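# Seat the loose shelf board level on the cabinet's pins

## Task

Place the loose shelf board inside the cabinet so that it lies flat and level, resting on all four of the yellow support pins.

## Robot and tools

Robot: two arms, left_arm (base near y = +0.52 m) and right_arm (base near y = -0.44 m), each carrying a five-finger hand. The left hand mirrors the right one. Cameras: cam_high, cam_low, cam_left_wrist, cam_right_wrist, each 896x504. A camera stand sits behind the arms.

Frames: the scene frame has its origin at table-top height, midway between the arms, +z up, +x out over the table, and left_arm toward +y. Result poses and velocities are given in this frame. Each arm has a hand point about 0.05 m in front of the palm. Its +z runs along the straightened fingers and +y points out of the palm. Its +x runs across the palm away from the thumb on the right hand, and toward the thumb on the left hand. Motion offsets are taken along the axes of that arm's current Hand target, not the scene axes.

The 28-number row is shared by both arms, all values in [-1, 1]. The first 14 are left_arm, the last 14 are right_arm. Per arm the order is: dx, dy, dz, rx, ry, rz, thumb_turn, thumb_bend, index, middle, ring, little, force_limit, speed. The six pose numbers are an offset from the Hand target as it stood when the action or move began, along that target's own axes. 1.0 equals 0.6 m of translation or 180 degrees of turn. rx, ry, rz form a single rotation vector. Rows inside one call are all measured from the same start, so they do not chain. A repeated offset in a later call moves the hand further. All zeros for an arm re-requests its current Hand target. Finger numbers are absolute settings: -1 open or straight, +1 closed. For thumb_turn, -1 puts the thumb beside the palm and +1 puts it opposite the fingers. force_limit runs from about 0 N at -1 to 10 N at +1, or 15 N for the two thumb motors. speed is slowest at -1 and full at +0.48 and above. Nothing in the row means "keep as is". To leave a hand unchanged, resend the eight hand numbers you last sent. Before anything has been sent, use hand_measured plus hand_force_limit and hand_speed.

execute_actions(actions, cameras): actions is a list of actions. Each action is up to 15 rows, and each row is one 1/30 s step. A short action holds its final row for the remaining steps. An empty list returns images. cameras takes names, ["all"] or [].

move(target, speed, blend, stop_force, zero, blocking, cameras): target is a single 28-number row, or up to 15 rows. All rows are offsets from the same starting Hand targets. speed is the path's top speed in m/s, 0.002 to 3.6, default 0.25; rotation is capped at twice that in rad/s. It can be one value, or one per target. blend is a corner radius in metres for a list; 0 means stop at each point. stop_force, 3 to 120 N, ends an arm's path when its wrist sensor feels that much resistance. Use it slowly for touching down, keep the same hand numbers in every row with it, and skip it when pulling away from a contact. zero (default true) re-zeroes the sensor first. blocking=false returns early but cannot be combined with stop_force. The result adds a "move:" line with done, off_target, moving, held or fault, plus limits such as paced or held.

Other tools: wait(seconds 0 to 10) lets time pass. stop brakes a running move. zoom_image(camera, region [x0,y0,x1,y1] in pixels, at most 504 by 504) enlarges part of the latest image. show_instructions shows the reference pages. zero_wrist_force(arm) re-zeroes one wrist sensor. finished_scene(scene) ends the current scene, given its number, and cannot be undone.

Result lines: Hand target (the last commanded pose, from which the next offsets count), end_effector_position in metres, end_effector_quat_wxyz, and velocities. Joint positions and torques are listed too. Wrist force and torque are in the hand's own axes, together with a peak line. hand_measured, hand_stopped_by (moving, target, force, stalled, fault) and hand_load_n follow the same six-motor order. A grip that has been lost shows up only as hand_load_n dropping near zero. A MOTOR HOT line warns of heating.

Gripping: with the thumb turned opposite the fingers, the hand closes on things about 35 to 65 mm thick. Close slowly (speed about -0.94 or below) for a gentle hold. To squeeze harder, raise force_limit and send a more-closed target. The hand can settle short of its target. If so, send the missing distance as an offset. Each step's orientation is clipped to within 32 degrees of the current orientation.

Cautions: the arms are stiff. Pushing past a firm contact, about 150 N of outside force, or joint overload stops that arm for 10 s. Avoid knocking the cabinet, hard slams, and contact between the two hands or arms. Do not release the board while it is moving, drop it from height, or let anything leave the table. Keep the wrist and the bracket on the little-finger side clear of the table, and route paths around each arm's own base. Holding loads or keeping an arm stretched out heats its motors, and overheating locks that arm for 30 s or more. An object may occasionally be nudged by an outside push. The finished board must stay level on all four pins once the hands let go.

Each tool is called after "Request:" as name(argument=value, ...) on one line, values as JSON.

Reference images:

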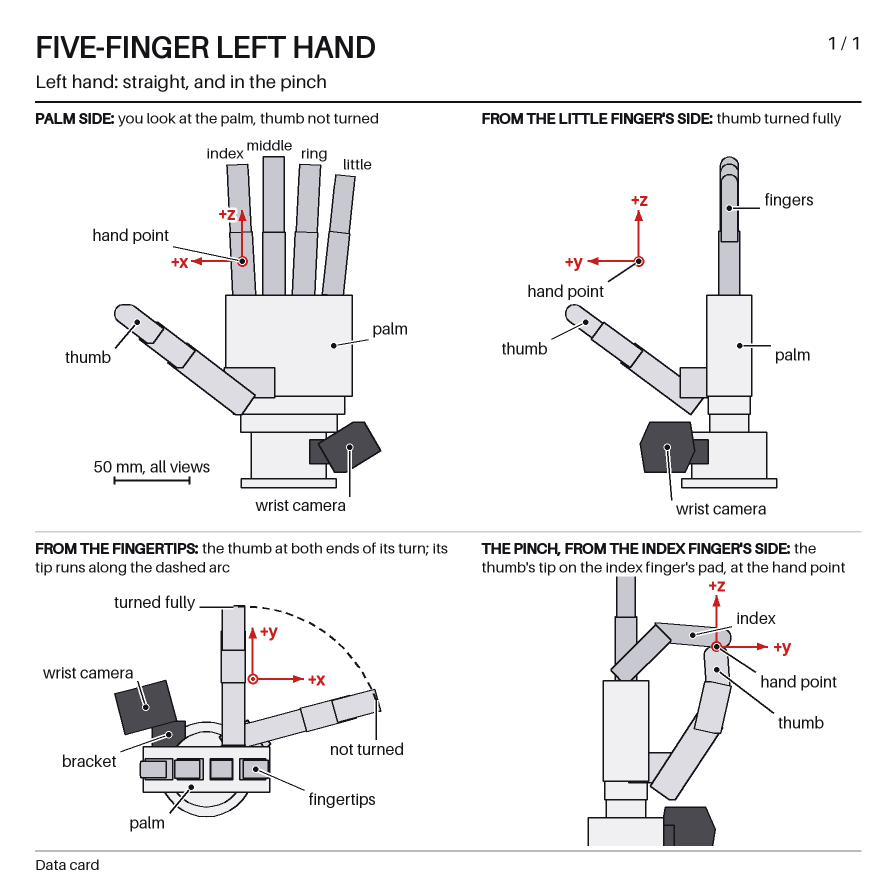

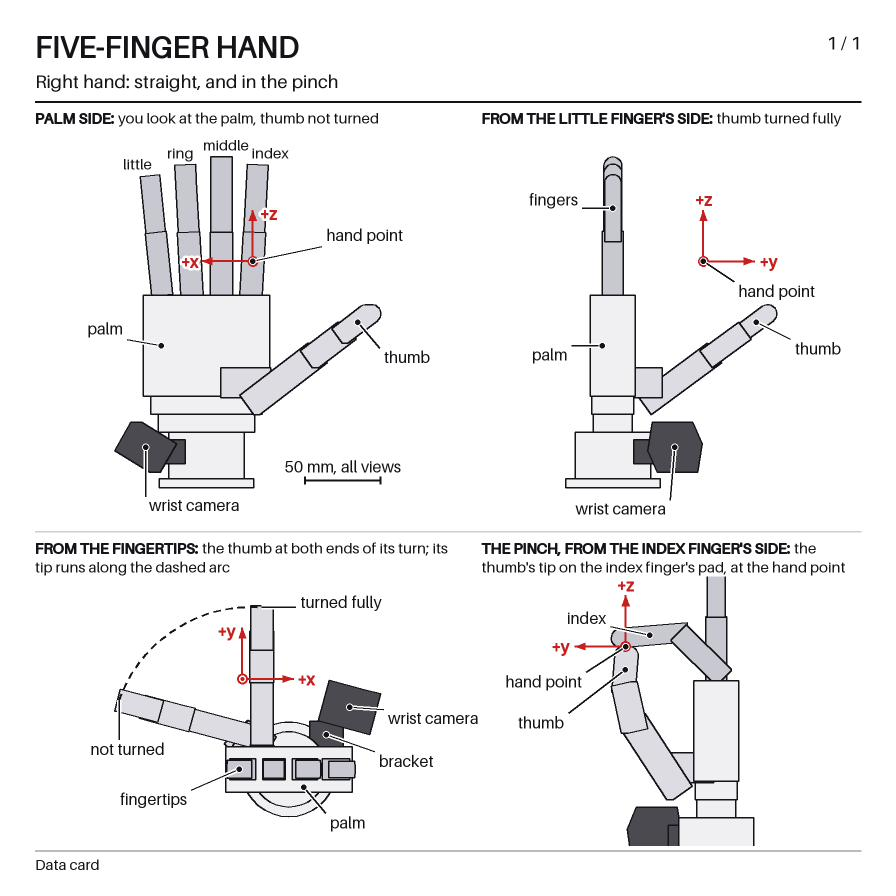

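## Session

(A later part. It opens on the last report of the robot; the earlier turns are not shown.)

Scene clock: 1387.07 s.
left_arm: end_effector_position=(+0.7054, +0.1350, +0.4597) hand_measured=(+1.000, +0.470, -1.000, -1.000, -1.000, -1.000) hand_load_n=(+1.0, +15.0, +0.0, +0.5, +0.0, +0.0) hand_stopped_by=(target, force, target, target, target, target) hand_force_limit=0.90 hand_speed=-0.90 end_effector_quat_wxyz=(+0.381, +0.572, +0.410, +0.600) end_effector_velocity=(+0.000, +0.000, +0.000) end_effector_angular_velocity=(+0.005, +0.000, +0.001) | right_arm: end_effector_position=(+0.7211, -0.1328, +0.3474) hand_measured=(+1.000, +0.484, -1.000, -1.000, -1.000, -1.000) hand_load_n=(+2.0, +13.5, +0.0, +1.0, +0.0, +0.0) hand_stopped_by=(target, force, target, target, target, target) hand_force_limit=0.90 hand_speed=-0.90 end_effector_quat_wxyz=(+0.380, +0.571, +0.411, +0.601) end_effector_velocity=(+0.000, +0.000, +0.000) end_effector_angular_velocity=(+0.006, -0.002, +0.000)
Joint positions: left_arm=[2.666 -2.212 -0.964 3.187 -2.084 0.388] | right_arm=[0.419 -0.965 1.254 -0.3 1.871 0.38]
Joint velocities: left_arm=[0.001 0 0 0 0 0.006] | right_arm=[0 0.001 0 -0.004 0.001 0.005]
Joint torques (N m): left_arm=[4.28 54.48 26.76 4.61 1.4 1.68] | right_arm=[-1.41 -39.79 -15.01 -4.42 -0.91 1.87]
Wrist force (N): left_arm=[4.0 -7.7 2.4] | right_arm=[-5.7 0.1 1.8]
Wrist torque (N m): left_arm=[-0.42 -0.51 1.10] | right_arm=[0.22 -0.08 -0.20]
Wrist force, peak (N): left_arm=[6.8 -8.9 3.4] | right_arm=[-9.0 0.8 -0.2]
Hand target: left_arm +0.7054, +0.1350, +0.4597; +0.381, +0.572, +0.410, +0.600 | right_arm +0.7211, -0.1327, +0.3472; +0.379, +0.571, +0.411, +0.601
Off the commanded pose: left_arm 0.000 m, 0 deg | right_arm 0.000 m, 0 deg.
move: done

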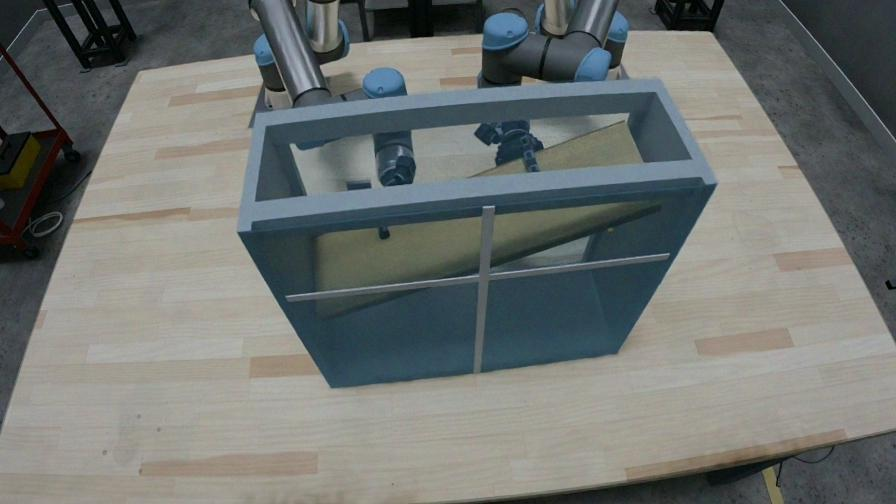

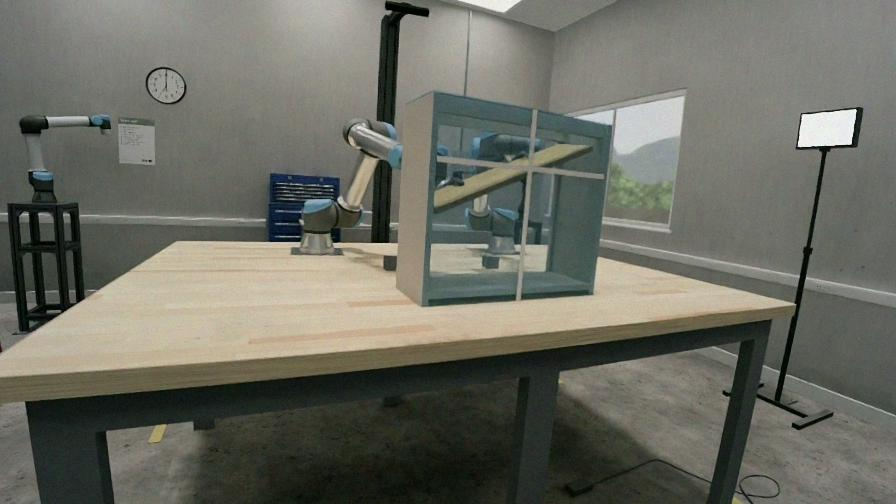

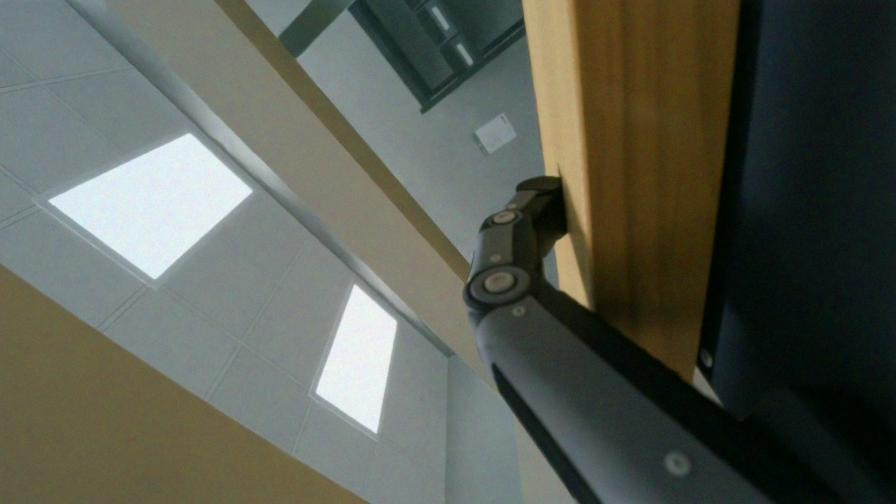

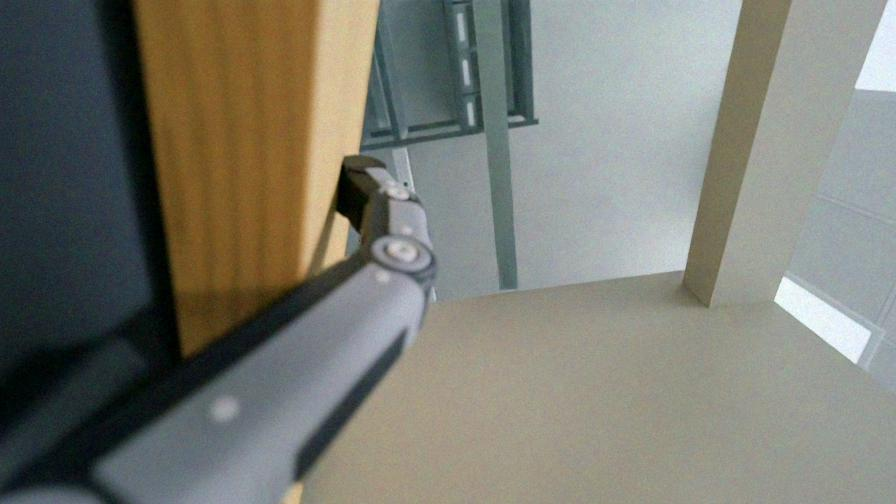

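Request:
move(target=[-0.0093,-0.0625,0.0003,0.0008,0,-0.0333,1,0.85,-1,-1,-1,-1,0.9,-0.9,-0.0075,-0.0118,0.0005,0.0009,0,-0.0333,1,0.85,-1,-1,-1,-1,0.9,-0.9], speed=0.04, cameras=["all"])

Request:
zoom_image(camera="cam_low", region=[500, 120, 620, 240])

Request:
zoom_image(camera="cam_high", region=[240, 180, 400, 380])

Request:
zoom_image(camera="cam_high", region=[560, 90, 720, 290])

Scene clock: 1415.60 s.
left_arm: end_effector_position=(+0.7054, +0.1439, +0.4227) hand_measured=(+1.000, +0.470, -1.000, -1.000, -1.000, -1.000) hand_load_n=(+1.5, +15.0, +0.0, +1.0, +0.0, +0.0) hand_stopped_by=(target, force, target, target, target, target) hand_force_limit=0.90 hand_speed=-0.90 end_effector_quat_wxyz=(+0.411, +0.550, +0.440, +0.579) end_effector_velocity=(+0.000, -0.002, +0.000) end_effector_angular_velocity=(+0.007, +0.003, -0.002) | right_arm: end_effector_position=(+0.7216, -0.1342, +0.3389) hand_measured=(+1.000, +0.484, -1.000, -1.000, -1.000, -1.000) hand_load_n=(+2.0, +13.5, +0.5, +0.5, +0.0, +0.0) hand_stopped_by=(target, force, target, target, target, target) hand_force_limit=0.90 hand_speed=-0.90 end_effector_quat_wxyz=(+0.410, +0.549, +0.441, +0.580) end_effector_velocity=(+0.000, +0.000, +0.000) end_effector_angular_velocity=(+0.005, +0.001, +0.000)
Joint positions: left_arm=[2.669 -2.218 -1.044 3.271 -2.083 0.282] | right_arm=[0.408 -0.962 1.284 -0.33 1.86 0.276]
Joint velocities: left_arm=[-0.001 0 0.002 -0.005 0 0.006] | right_arm=[0 0 0 0.001 0 0.005]
Joint torques (N m): left_arm=[6.91 56.24 33.83 2.02 1.67 1.45] | right_arm=[-4.95 -41.65 -28.23 -0.75 -0.46 1.87]
Wrist force (N): left_arm=[1.6 -8.6 3.6] | right_arm=[-2.5 -0.6 -0.4]
Wrist torque (N m): left_arm=[-0.51 -0.15 0.98] | right_arm=[0.27 0.08 -0.06]
Wrist force, peak (N): left_arm=[7.3 -8.8 3.2] | right_arm=[-9.5 -0.6 0.3]
Hand target: left_arm +0.7054, +0.1439, +0.4228; +0.411, +0.550, +0.440, +0.579 | right_arm +0.7216, -0.1342, +0.3390; +0.410, +0.549, +0.441, +0.580
Off the commanded pose: left_arm 0.000 m, 0 deg | right_arm 0.000 m, 0 deg.
move: done

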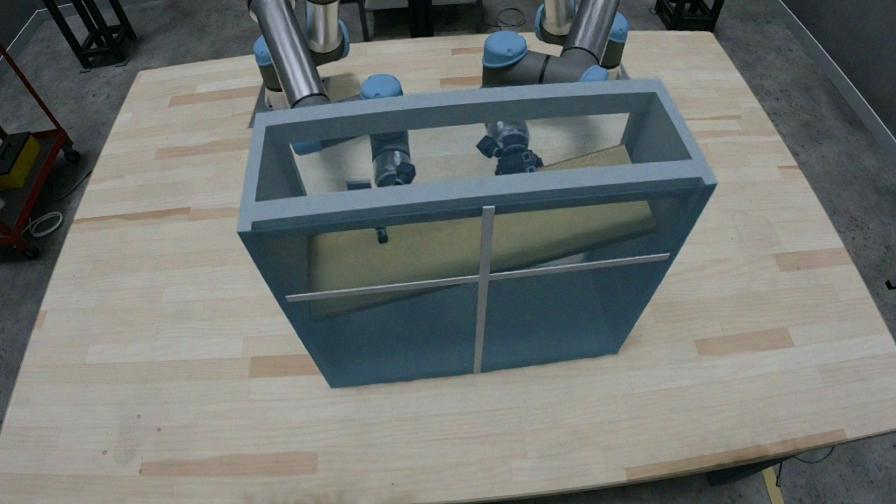

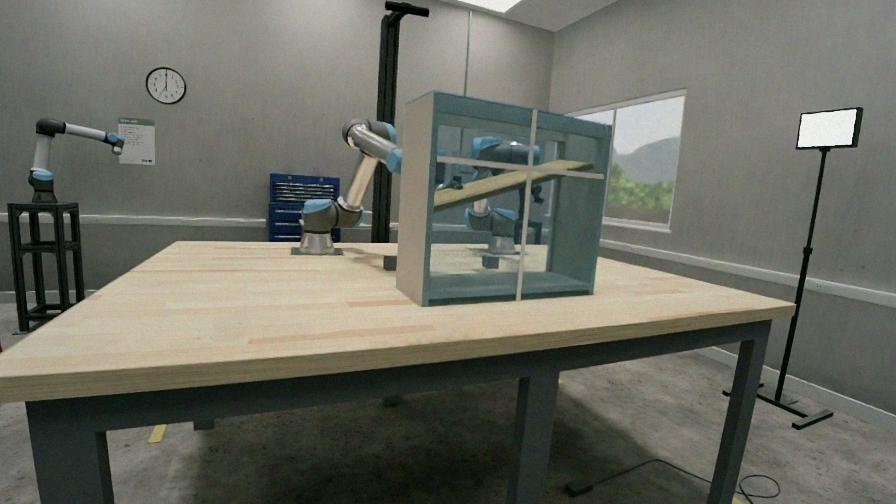

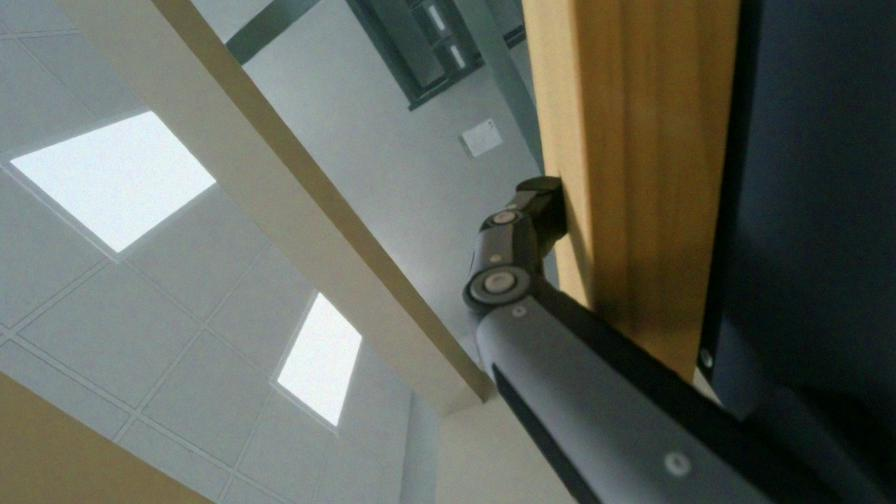

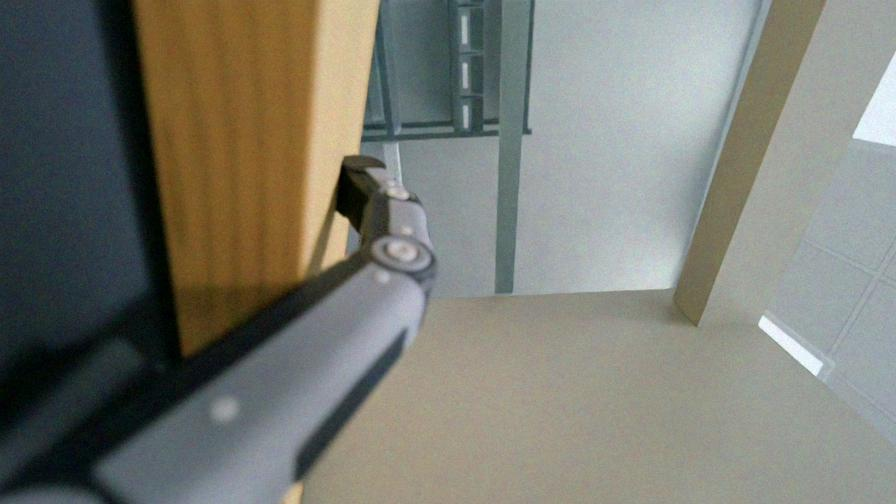

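Scaled by 4.200 from the camera's 896x504 image, which has a finer 1280x720 frame.

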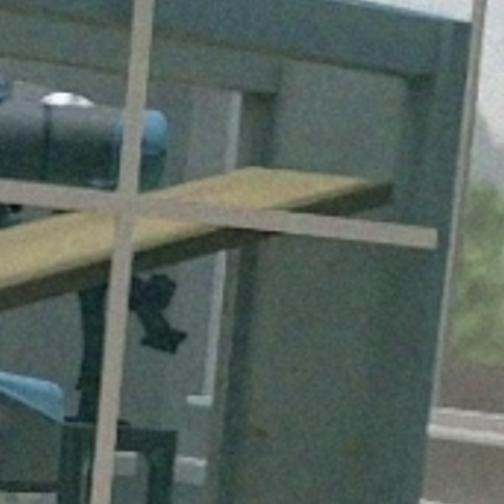

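Scaled by 2.520 from the camera's 896x504 image, which has a finer 1280x720 frame.

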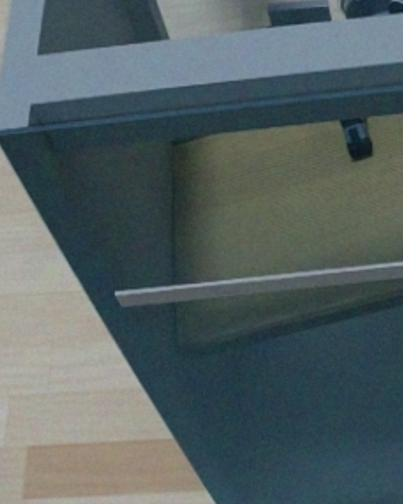

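Scaled by 2.520 from the camera's 896x504 image, which has a finer 1280x720 frame.

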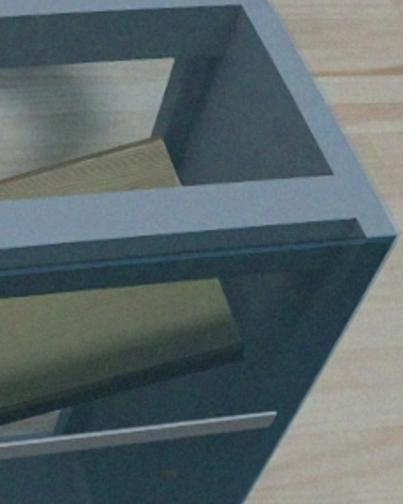

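Request:
zoom_image(camera="cam_right_wrist", region=[200, 380, 420, 504])

Request:
zoom_image(camera="cam_left_wrist", region=[500, 240, 780, 504])

Request:
zoom_image(camera="cam_high", region=[280, 210, 360, 350])

Scaled by 2.291 from the camera's 896x504 image, which has a finer 1280x720 frame.

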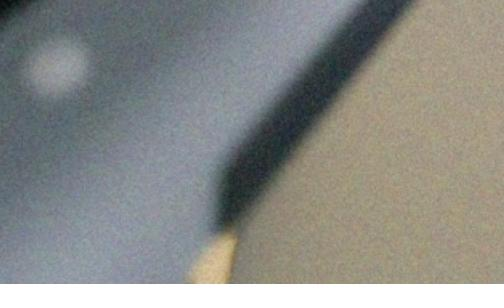

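Scaled by 1.800 from the camera's 896x504 image, which has a finer 1280x720 frame.

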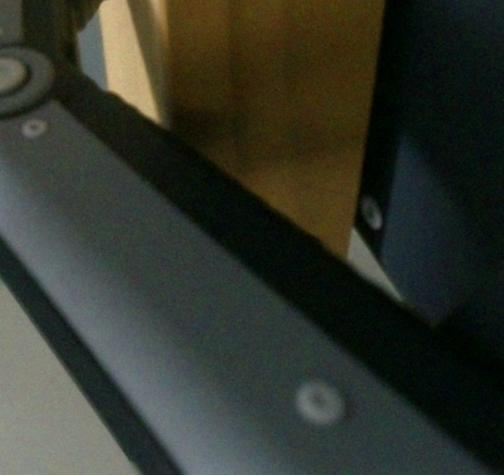

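Scaled by 3.600 from the camera's 896x504 image, which has a finer 1280x720 frame.

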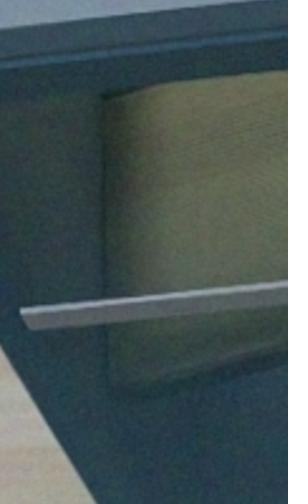

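Request:
zoom_image(camera="cam_right_wrist", region=[110, 0, 410, 200])

Request:
zoom_image(camera="cam_left_wrist", region=[490, 0, 790, 200])

Scaled by 1.680 from the camera's 896x504 image, which has a finer 1280x720 frame.

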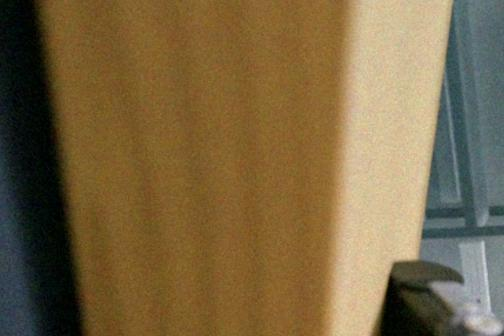

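Scaled by 1.680 from the camera's 896x504 image, which has a finer 1280x720 frame.

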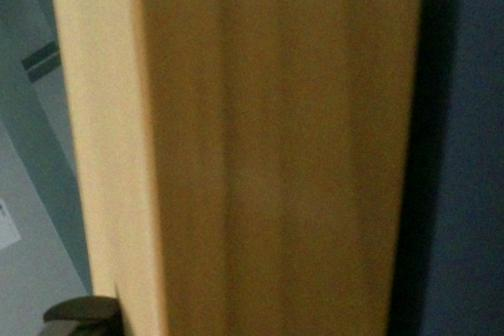

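Request:
move(target=[-0.0057,-0.064,-0.0003,0.0008,0,-0.0333,1,0.85,-1,-1,-1,-1,0.9,-0.9,-0.0035,-0.0137,-0.0003,0.0009,0,-0.0333,1,0.85,-1,-1,-1,-1,0.9,-0.9], speed=0.04, cameras=["all"])

Request:
zoom_image(camera="cam_low", region=[500, 120, 620, 240])

Request:
zoom_image(camera="cam_high", region=[240, 180, 400, 380])

Request:
zoom_image(camera="cam_high", region=[560, 90, 720, 290])

Scene clock: 1535.23 s.
left_arm: end_effector_position=(+0.7051, +0.1511, +0.3848) hand_measured=(+1.000, +0.468, -1.000, -1.000, -1.000, -1.000) hand_load_n=(+4.0, +17.5, +0.0, +0.0, +0.0, +0.0) hand_stopped_by=(target, force, target, target, target, target) hand_force_limit=0.90 hand_speed=-0.90 end_effector_quat_wxyz=(+0.440, +0.527, +0.469, +0.556) end_effector_velocity=(+0.000, -0.001, +0.001) end_effector_angular_velocity=(+0.006, +0.002, -0.001) | right_arm: end_effector_position=(+0.7215, -0.1340, +0.3304) hand_measured=(+1.000, +0.484, -1.000, -1.000, -1.000, -1.000) hand_load_n=(+0.5, +12.5, +0.5, +0.5, +0.0, +0.0) hand_stopped_by=(target, force, target, target, target, target) hand_force_limit=0.90 hand_speed=-0.90 end_effector_quat_wxyz=(+0.439, +0.526, +0.470, +0.557) end_effector_velocity=(+0.000, -0.001, +0.000) end_effector_angular_velocity=(+0.005, +0.000, -0.002)
Joint positions: left_arm=[2.669 -2.234 -1.11 3.35 -2.083 0.176] | right_arm=[0.4 -0.958 1.311 -0.357 1.851 0.173]
Joint velocities: left_arm=[-0.001 0.001 0.002 -0.004 0 0.006] | right_arm=[0 -0.001 0 0 0.002 0.005]
Joint torques (N m): left_arm=[0.62 53.08 29.44 0.46 1.59 2.22] | right_arm=[-25.72 -58.55 -36.67 -4.05 5.24 1.27]
Wrist force (N): left_arm=[10.5 -0.9 7.9] | right_arm=[16.8 -26.1 -1.8]
Wrist torque (N m): left_arm=[-0.61 -0.01 1.06] | right_arm=[-0.81 0.22 0.65]
Wrist force, peak (N): left_arm=[12.6 -5.3 5.0] | right_arm=[19.4 -37.0 0.5]
Hand target: left_arm +0.7051, +0.1511, +0.3849; +0.440, +0.527, +0.469, +0.556 | right_arm +0.7215, -0.1340, +0.3305; +0.439, +0.526, +0.470, +0.557
Off the commanded pose: left_arm 0.000 m, 0 deg | right_arm 0.000 m, 0 deg.
move: done

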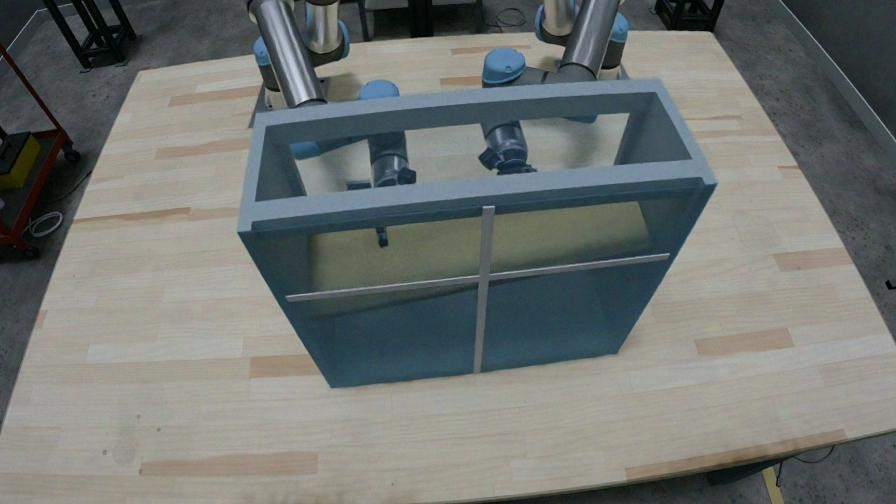

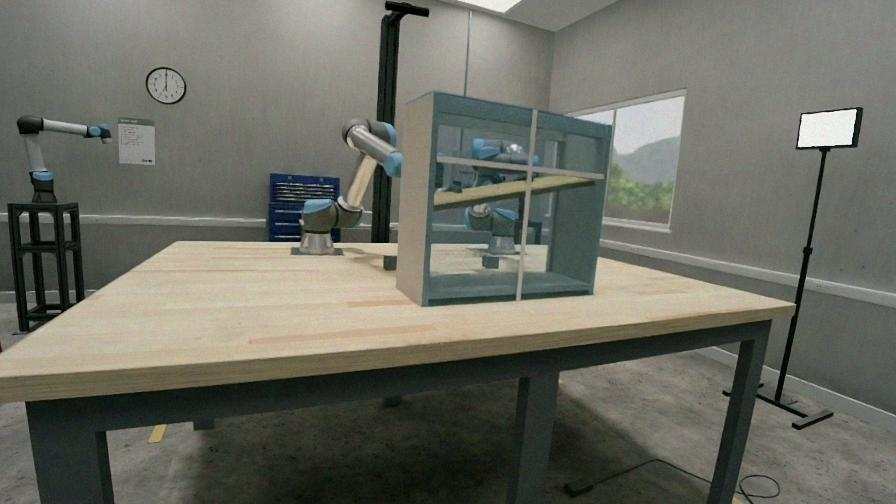

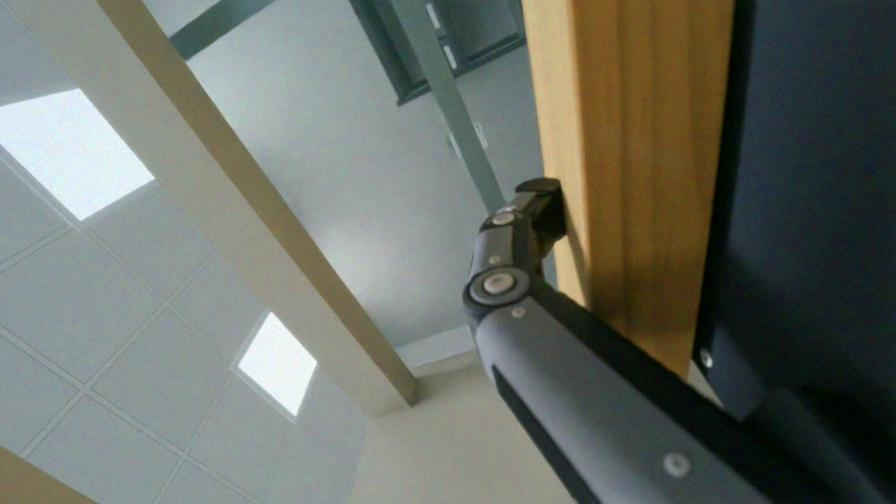

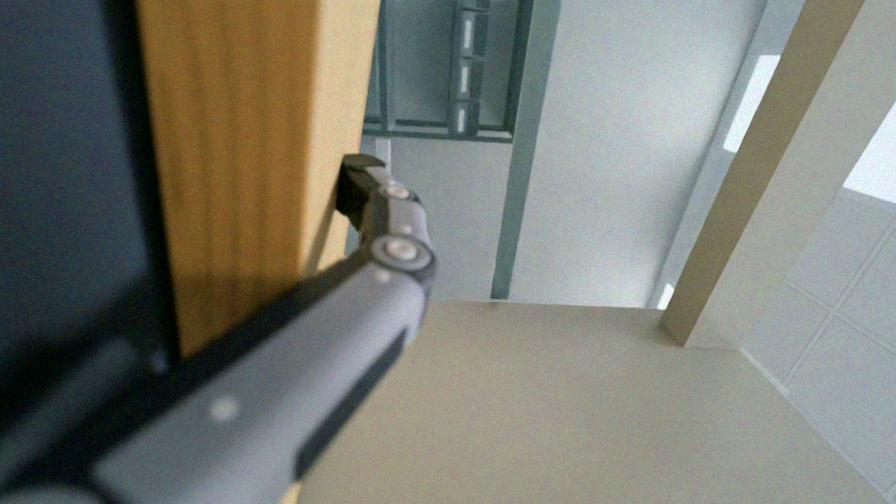

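Scaled by 4.200 from the camera's 896x504 image, which has a finer 1280x720 frame.

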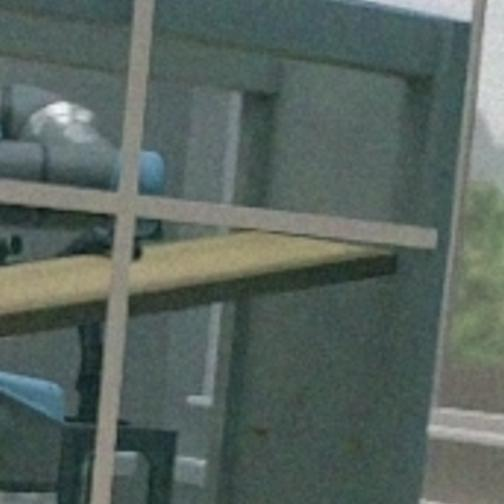

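Scaled by 2.520 from the camera's 896x504 image, which has a finer 1280x720 frame.

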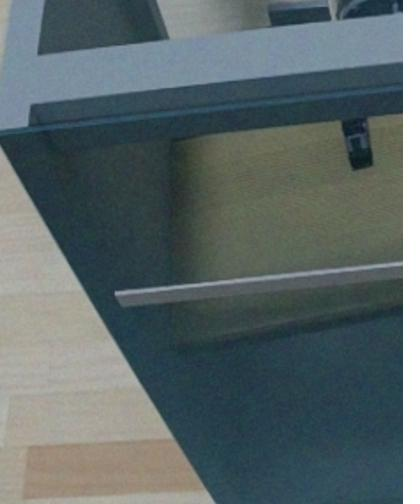

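Scaled by 2.520 from the camera's 896x504 image, which has a finer 1280x720 frame.

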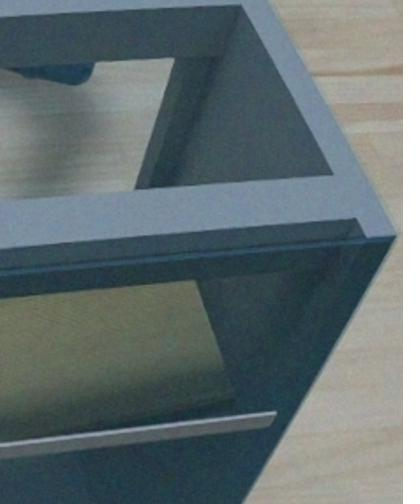

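Request:
move(target=[0.0082,-0.0015,0.0005,0,0,0,1,0.85,-1,-1,-1,-1,0.9,-0.9,0.0082,-0.0015,0.0005,0,0,0,1,0.85,-1,-1,-1,-1,0.9,-0.9], speed=0.02)

Scene clock: 1561.73 s.
left_arm: end_effector_position=(+0.7051, +0.1562, +0.3849) hand_measured=(+1.000, +0.468, -1.000, -1.000, -1.000, -1.000) hand_load_n=(+2.5, +14.5, +0.0, +0.5, +0.0, +0.0) hand_stopped_by=(target, force, target, target, target, target) hand_force_limit=0.90 hand_speed=-0.90 end_effector_quat_wxyz=(+0.440, +0.527, +0.469, +0.556) | right_arm: end_effector_position=(+0.7215, -0.1289, +0.3305) hand_measured=(+1.000, +0.484, -1.000, -1.000, -1.000, -1.000) hand_load_n=(+1.0, +13.5, +0.0, +1.0, +0.0, +0.0) hand_stopped_by=(target, force, target, target, target, target) hand_force_limit=0.90 hand_speed=-0.90 end_effector_quat_wxyz=(+0.439, +0.526, +0.470, +0.557)
Joint positions: left_arm=[2.676 -2.225 -1.124 3.355 -2.076 0.177] | right_arm=[0.408 -0.952 1.3 -0.353 1.859 0.173]
Joint torques (N m): left_arm=[-1.37 46.25 33.81 4.01 -0.44 -0.4] | right_arm=[0.28 -47.52 -16.21 -0.34 -0.01 -2]
Wrist force (N): left_arm=[-0.7 -7.8 3.3] | right_arm=[-0.6 -1.0 -0.2]
Wrist torque (N m): left_arm=[-0.44 -0.18 0.72] | right_arm=[0.18 0.19 -0.08]
Wrist force, peak (N): left_arm=[10.7 -0.4 8.3] | right_arm=[16.8 -26.4 -3.6]
Hand target: left_arm +0.7051, +0.1561, +0.3849; +0.440, +0.527, +0.469, +0.556 | right_arm +0.7215, -0.1290, +0.3305; +0.439, +0.526, +0.470, +0.557
Off the commanded pose: left_arm 0.000 m, 0 deg | right_arm 0.000 m, 0 deg.
move: done

Request:
move(target=[0.0005,-0.0617,-0.0002,0.0006,0,-0.0278,1,0.85,-1,-1,-1,-1,0.9,-0.9,0.0015,-0.0193,0,0.0007,0,-0.0278,1,0.85,-1,-1,-1,-1,0.9,-0.9], speed=0.04, cameras=["all"])

Request:
zoom_image(camera="cam_low", region=[390, 120, 620, 310])

Request:
zoom_image(camera="cam_high", region=[240, 180, 400, 380])

Request:
zoom_image(camera="cam_high", region=[560, 130, 720, 330])

Scene clock: 1578.90 s.
left_arm: end_effector_position=(+0.7048, +0.1628, +0.3483) hand_measured=(+1.000, +0.468, -1.000, -1.000, -1.000, -1.000) hand_load_n=(+2.5, +14.5, +0.0, +0.5, +0.0, +0.0) hand_stopped_by=(target, force, target, target, target, target) hand_force_limit=0.90 hand_speed=-0.90 end_effector_quat_wxyz=(+0.463, +0.506, +0.492, +0.536) | right_arm: end_effector_position=(+0.7213, -0.1261, +0.3191) hand_measured=(+1.000, +0.484, -1.000, -1.000, -1.000, -1.000) hand_load_n=(+1.0, +13.5, +0.0, +0.5, +0.0, +0.0) hand_stopped_by=(target, force, target, target, target, target) hand_force_limit=0.90 hand_speed=-0.90 end_effector_quat_wxyz=(+0.462, +0.505, +0.493, +0.537)
Joint positions: left_arm=[2.677 -2.246 -1.179 3.429 -2.075 0.088] | right_arm=[0.405 -0.942 1.321 -0.382 1.856 0.086]
Joint torques (N m): left_arm=[11.26 58.71 35.17 1.7 0.53 1.44] | right_arm=[-14.1 -49.47 -25.95 0.31 -0.2 1.66]
Wrist force (N): left_arm=[-2.3 -7.2 3.5] | right_arm=[1.5 -1.0 -0.2]
Wrist torque (N m): left_arm=[-0.39 -0.05 0.61] | right_arm=[0.18 0.16 0.02]
Wrist force, peak (N): left_arm=[-2.0 -8.8 3.5] | right_arm=[-3.5 -1.7 -0.5]
Hand target: left_arm +0.7048, +0.1628, +0.3485; +0.463, +0.506, +0.492, +0.536 | right_arm +0.7213, -0.1261, +0.3192; +0.462, +0.505, +0.493, +0.537
Off the commanded pose: left_arm 0.000 m, 0 deg | right_arm 0.000 m, 0 deg.
move: done

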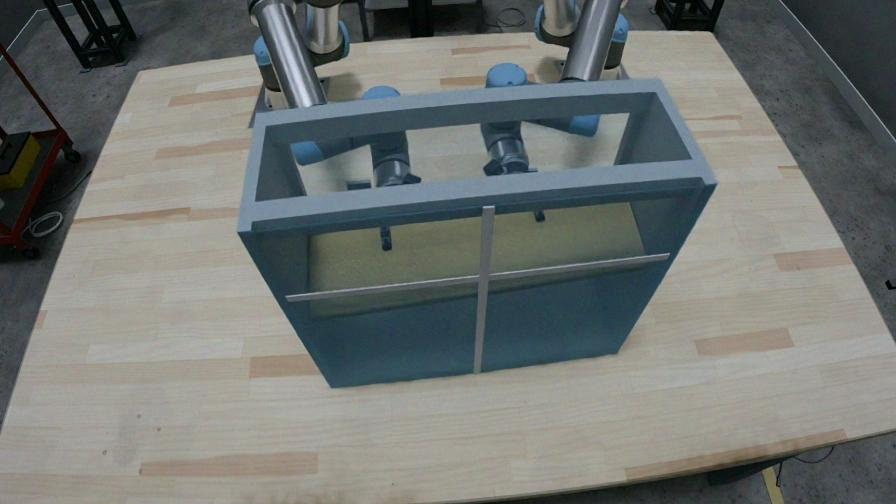

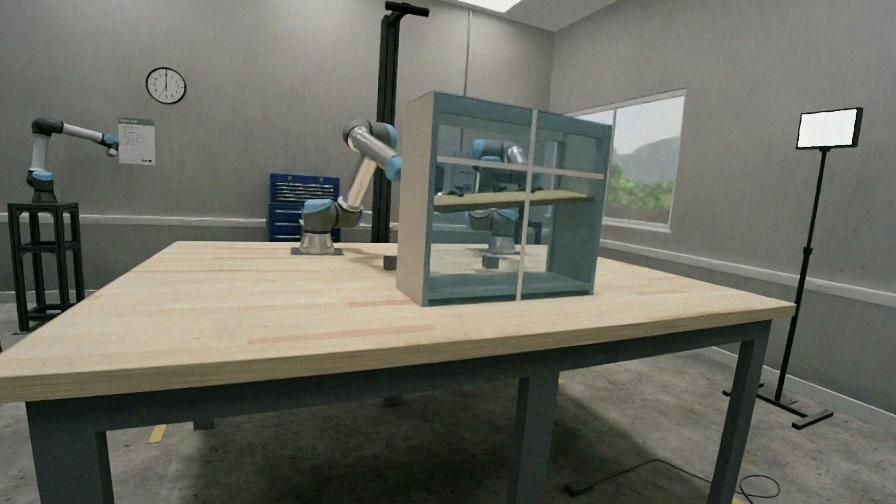

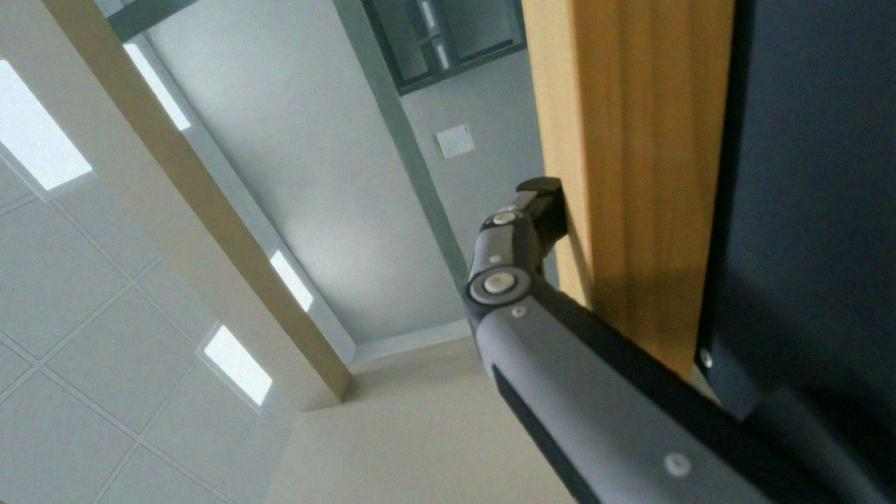

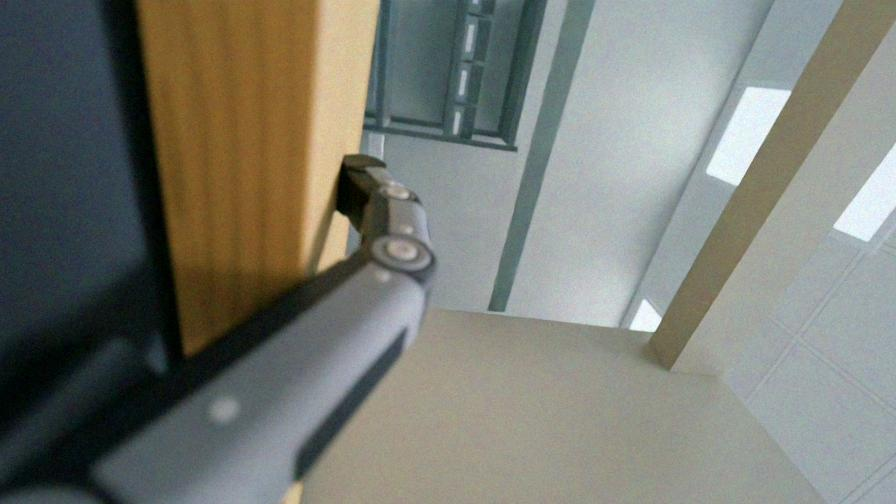

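Scaled by 2.191 from the camera's 896x504 image, which has a finer 1280x720 frame.

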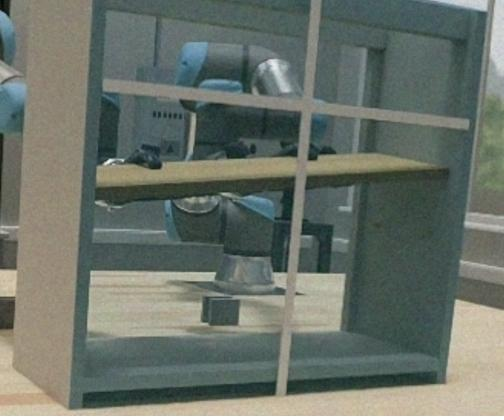

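Scaled by 2.520 from the camera's 896x504 image, which has a finer 1280x720 frame.

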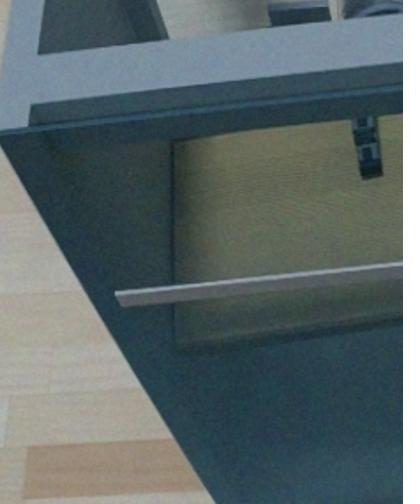

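Scaled by 2.520 from the camera's 896x504 image, which has a finer 1280x720 frame.

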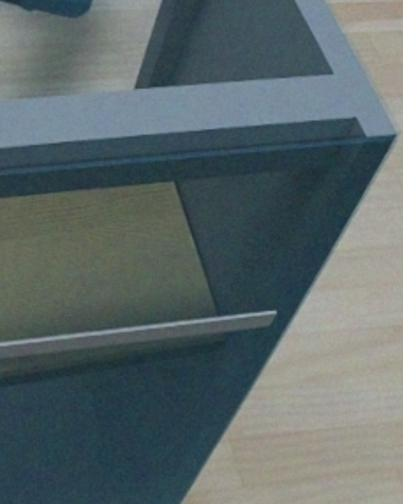

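Request:
move(target=[0.0045,-0.0538,-0.0002,0.0006,0,-0.0278,1,0.85,-1,-1,-1,-1,0.9,-0.9,0.0058,-0.0115,0,0.0007,0,-0.0278,1,0.85,-1,-1,-1,-1,0.9,-0.9], speed=0.03, cameras=["all"])

Request:
zoom_image(camera="cam_low", region=[390, 120, 620, 310])

Request:
zoom_image(camera="cam_high", region=[240, 180, 400, 380])

Request:
zoom_image(camera="cam_high", region=[560, 130, 720, 330])

Request:
zoom_image(camera="cam_low", region=[500, 160, 620, 260])

Scene clock: 1596.73 s.
left_arm: end_effector_position=(+0.7044, +0.1683, +0.3164) hand_measured=(+1.000, +0.468, -1.000, -1.000, -1.000, -1.000) hand_load_n=(+1.0, +16.5, +0.0, +0.0, +0.0, +0.0) hand_stopped_by=(target, force, target, target, target, target) hand_force_limit=0.90 hand_speed=-0.90 end_effector_quat_wxyz=(+0.486, +0.484, +0.514, +0.515) end_effector_velocity=(+0.000, -0.001, +0.001) end_effector_angular_velocity=(+0.008, +0.002, -0.001) | right_arm: end_effector_position=(+0.7211, -0.1220, +0.3125) hand_measured=(+1.000, +0.484, -1.000, -1.000, -1.000, -1.000) hand_load_n=(+2.0, +13.0, +0.0, +1.0, +0.0, +0.0) hand_stopped_by=(target, force, target, target, target, target) hand_force_limit=0.90 hand_speed=-0.90 end_effector_quat_wxyz=(+0.484, +0.484, +0.516, +0.515) end_effector_velocity=(+0.000, +0.000, -0.001) end_effector_angular_velocity=(+0.006, +0.003, +0.000)
Joint positions: left_arm=[2.677 -2.268 -1.218 3.488 -2.075 -0.001] | right_arm=[0.403 -0.934 1.333 -0.4 1.854 -0.001]
Joint velocities: left_arm=[-0.001 0.001 0.001 -0.004 0 0.007] | right_arm=[0 0 0.001 0.002 0 0.007]
Joint torques (N m): left_arm=[3.66 52.59 28.93 -0.3 -0.28 1.64] | right_arm=[-6.6 -47.02 -21.87 -3.82 -3.31 1.52]
Wrist force (N): left_arm=[-6.5 3.6 2.2] | right_arm=[-6.5 -6.1 1.5]
Wrist torque (N m): left_arm=[0.00 -0.06 0.10] | right_arm=[0.02 0.08 -0.31]
Wrist force, peak (N): left_arm=[-2.5 -8.6 3.8] | right_arm=[-6.4 -6.8 1.2]
Hand target: left_arm +0.7044, +0.1683, +0.3166; +0.486, +0.485, +0.514, +0.515 | right_arm +0.7211, -0.1220, +0.3126; +0.484, +0.484, +0.515, +0.515
Off the commanded pose: left_arm 0.000 m, 0 deg | right_arm 0.000 m, 0 deg.
move: done

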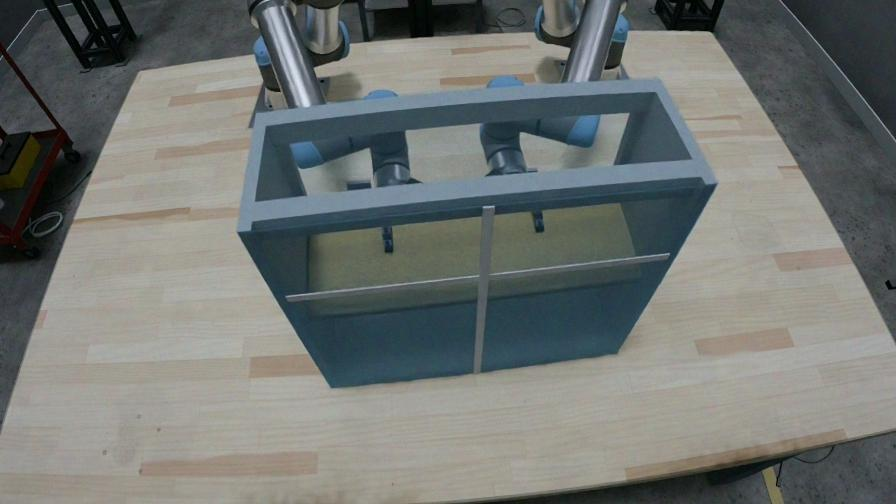

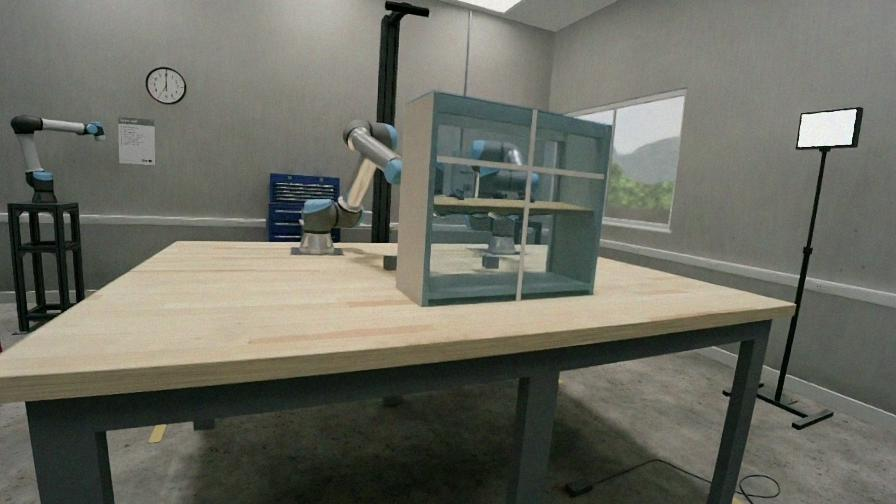

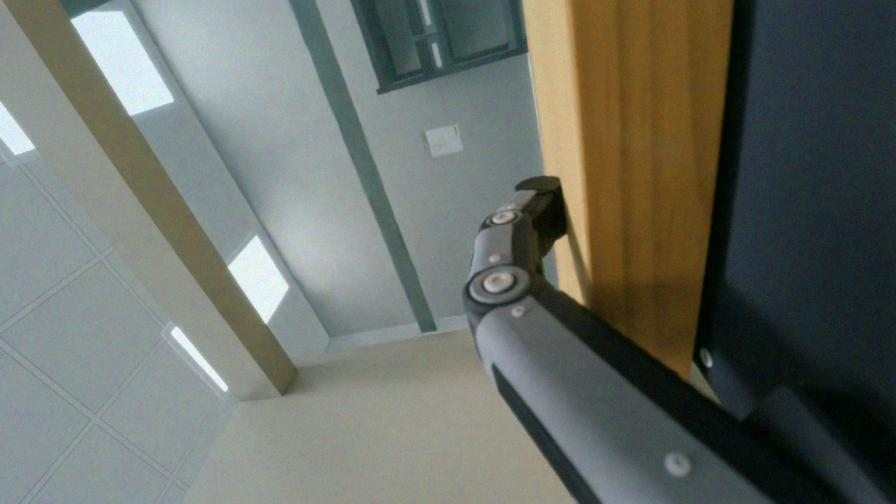

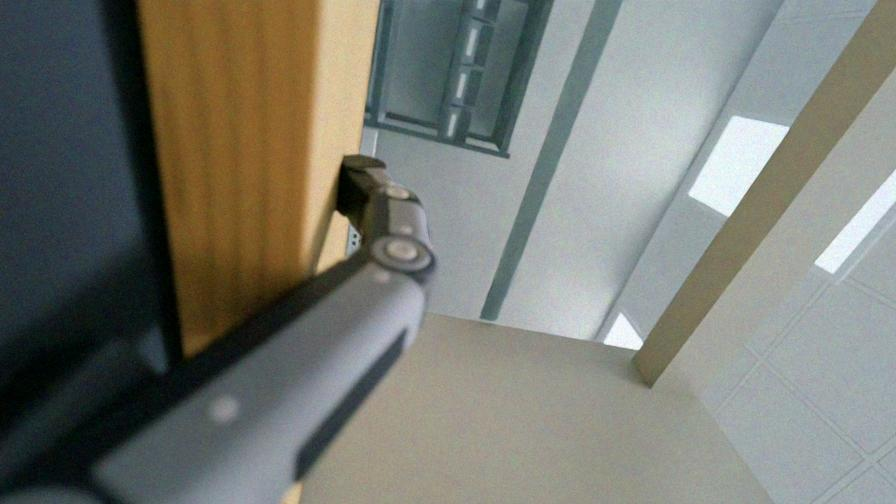

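Scaled by 2.191 from the camera's 896x504 image, which has a finer 1280x720 frame.

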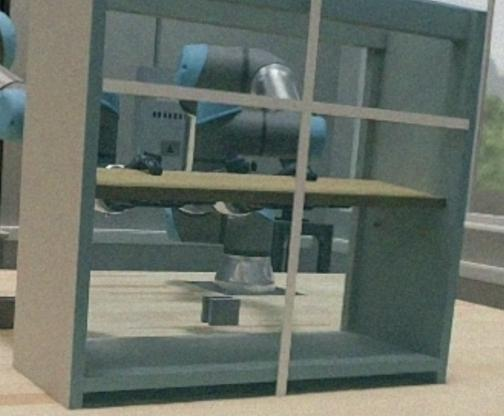

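Scaled by 2.520 from the camera's 896x504 image, which has a finer 1280x720 frame.

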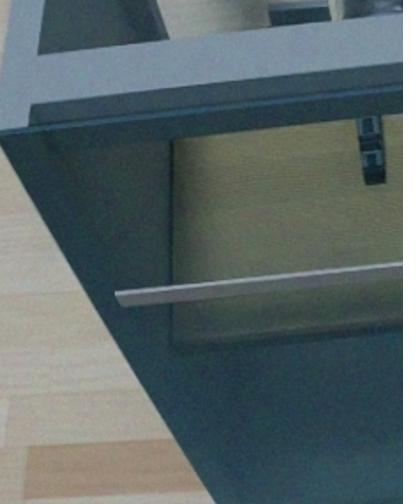

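Scaled by 2.520 from the camera's 896x504 image, which has a finer 1280x720 frame.

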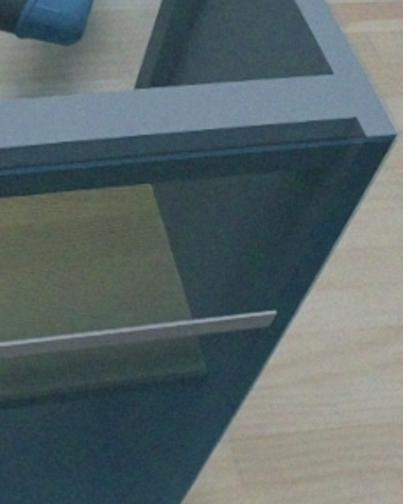

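Scaled by 4.200 from the camera's 896x504 image, which has a finer 1280x720 frame.

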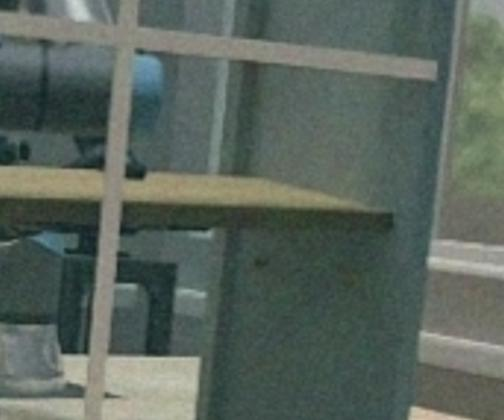

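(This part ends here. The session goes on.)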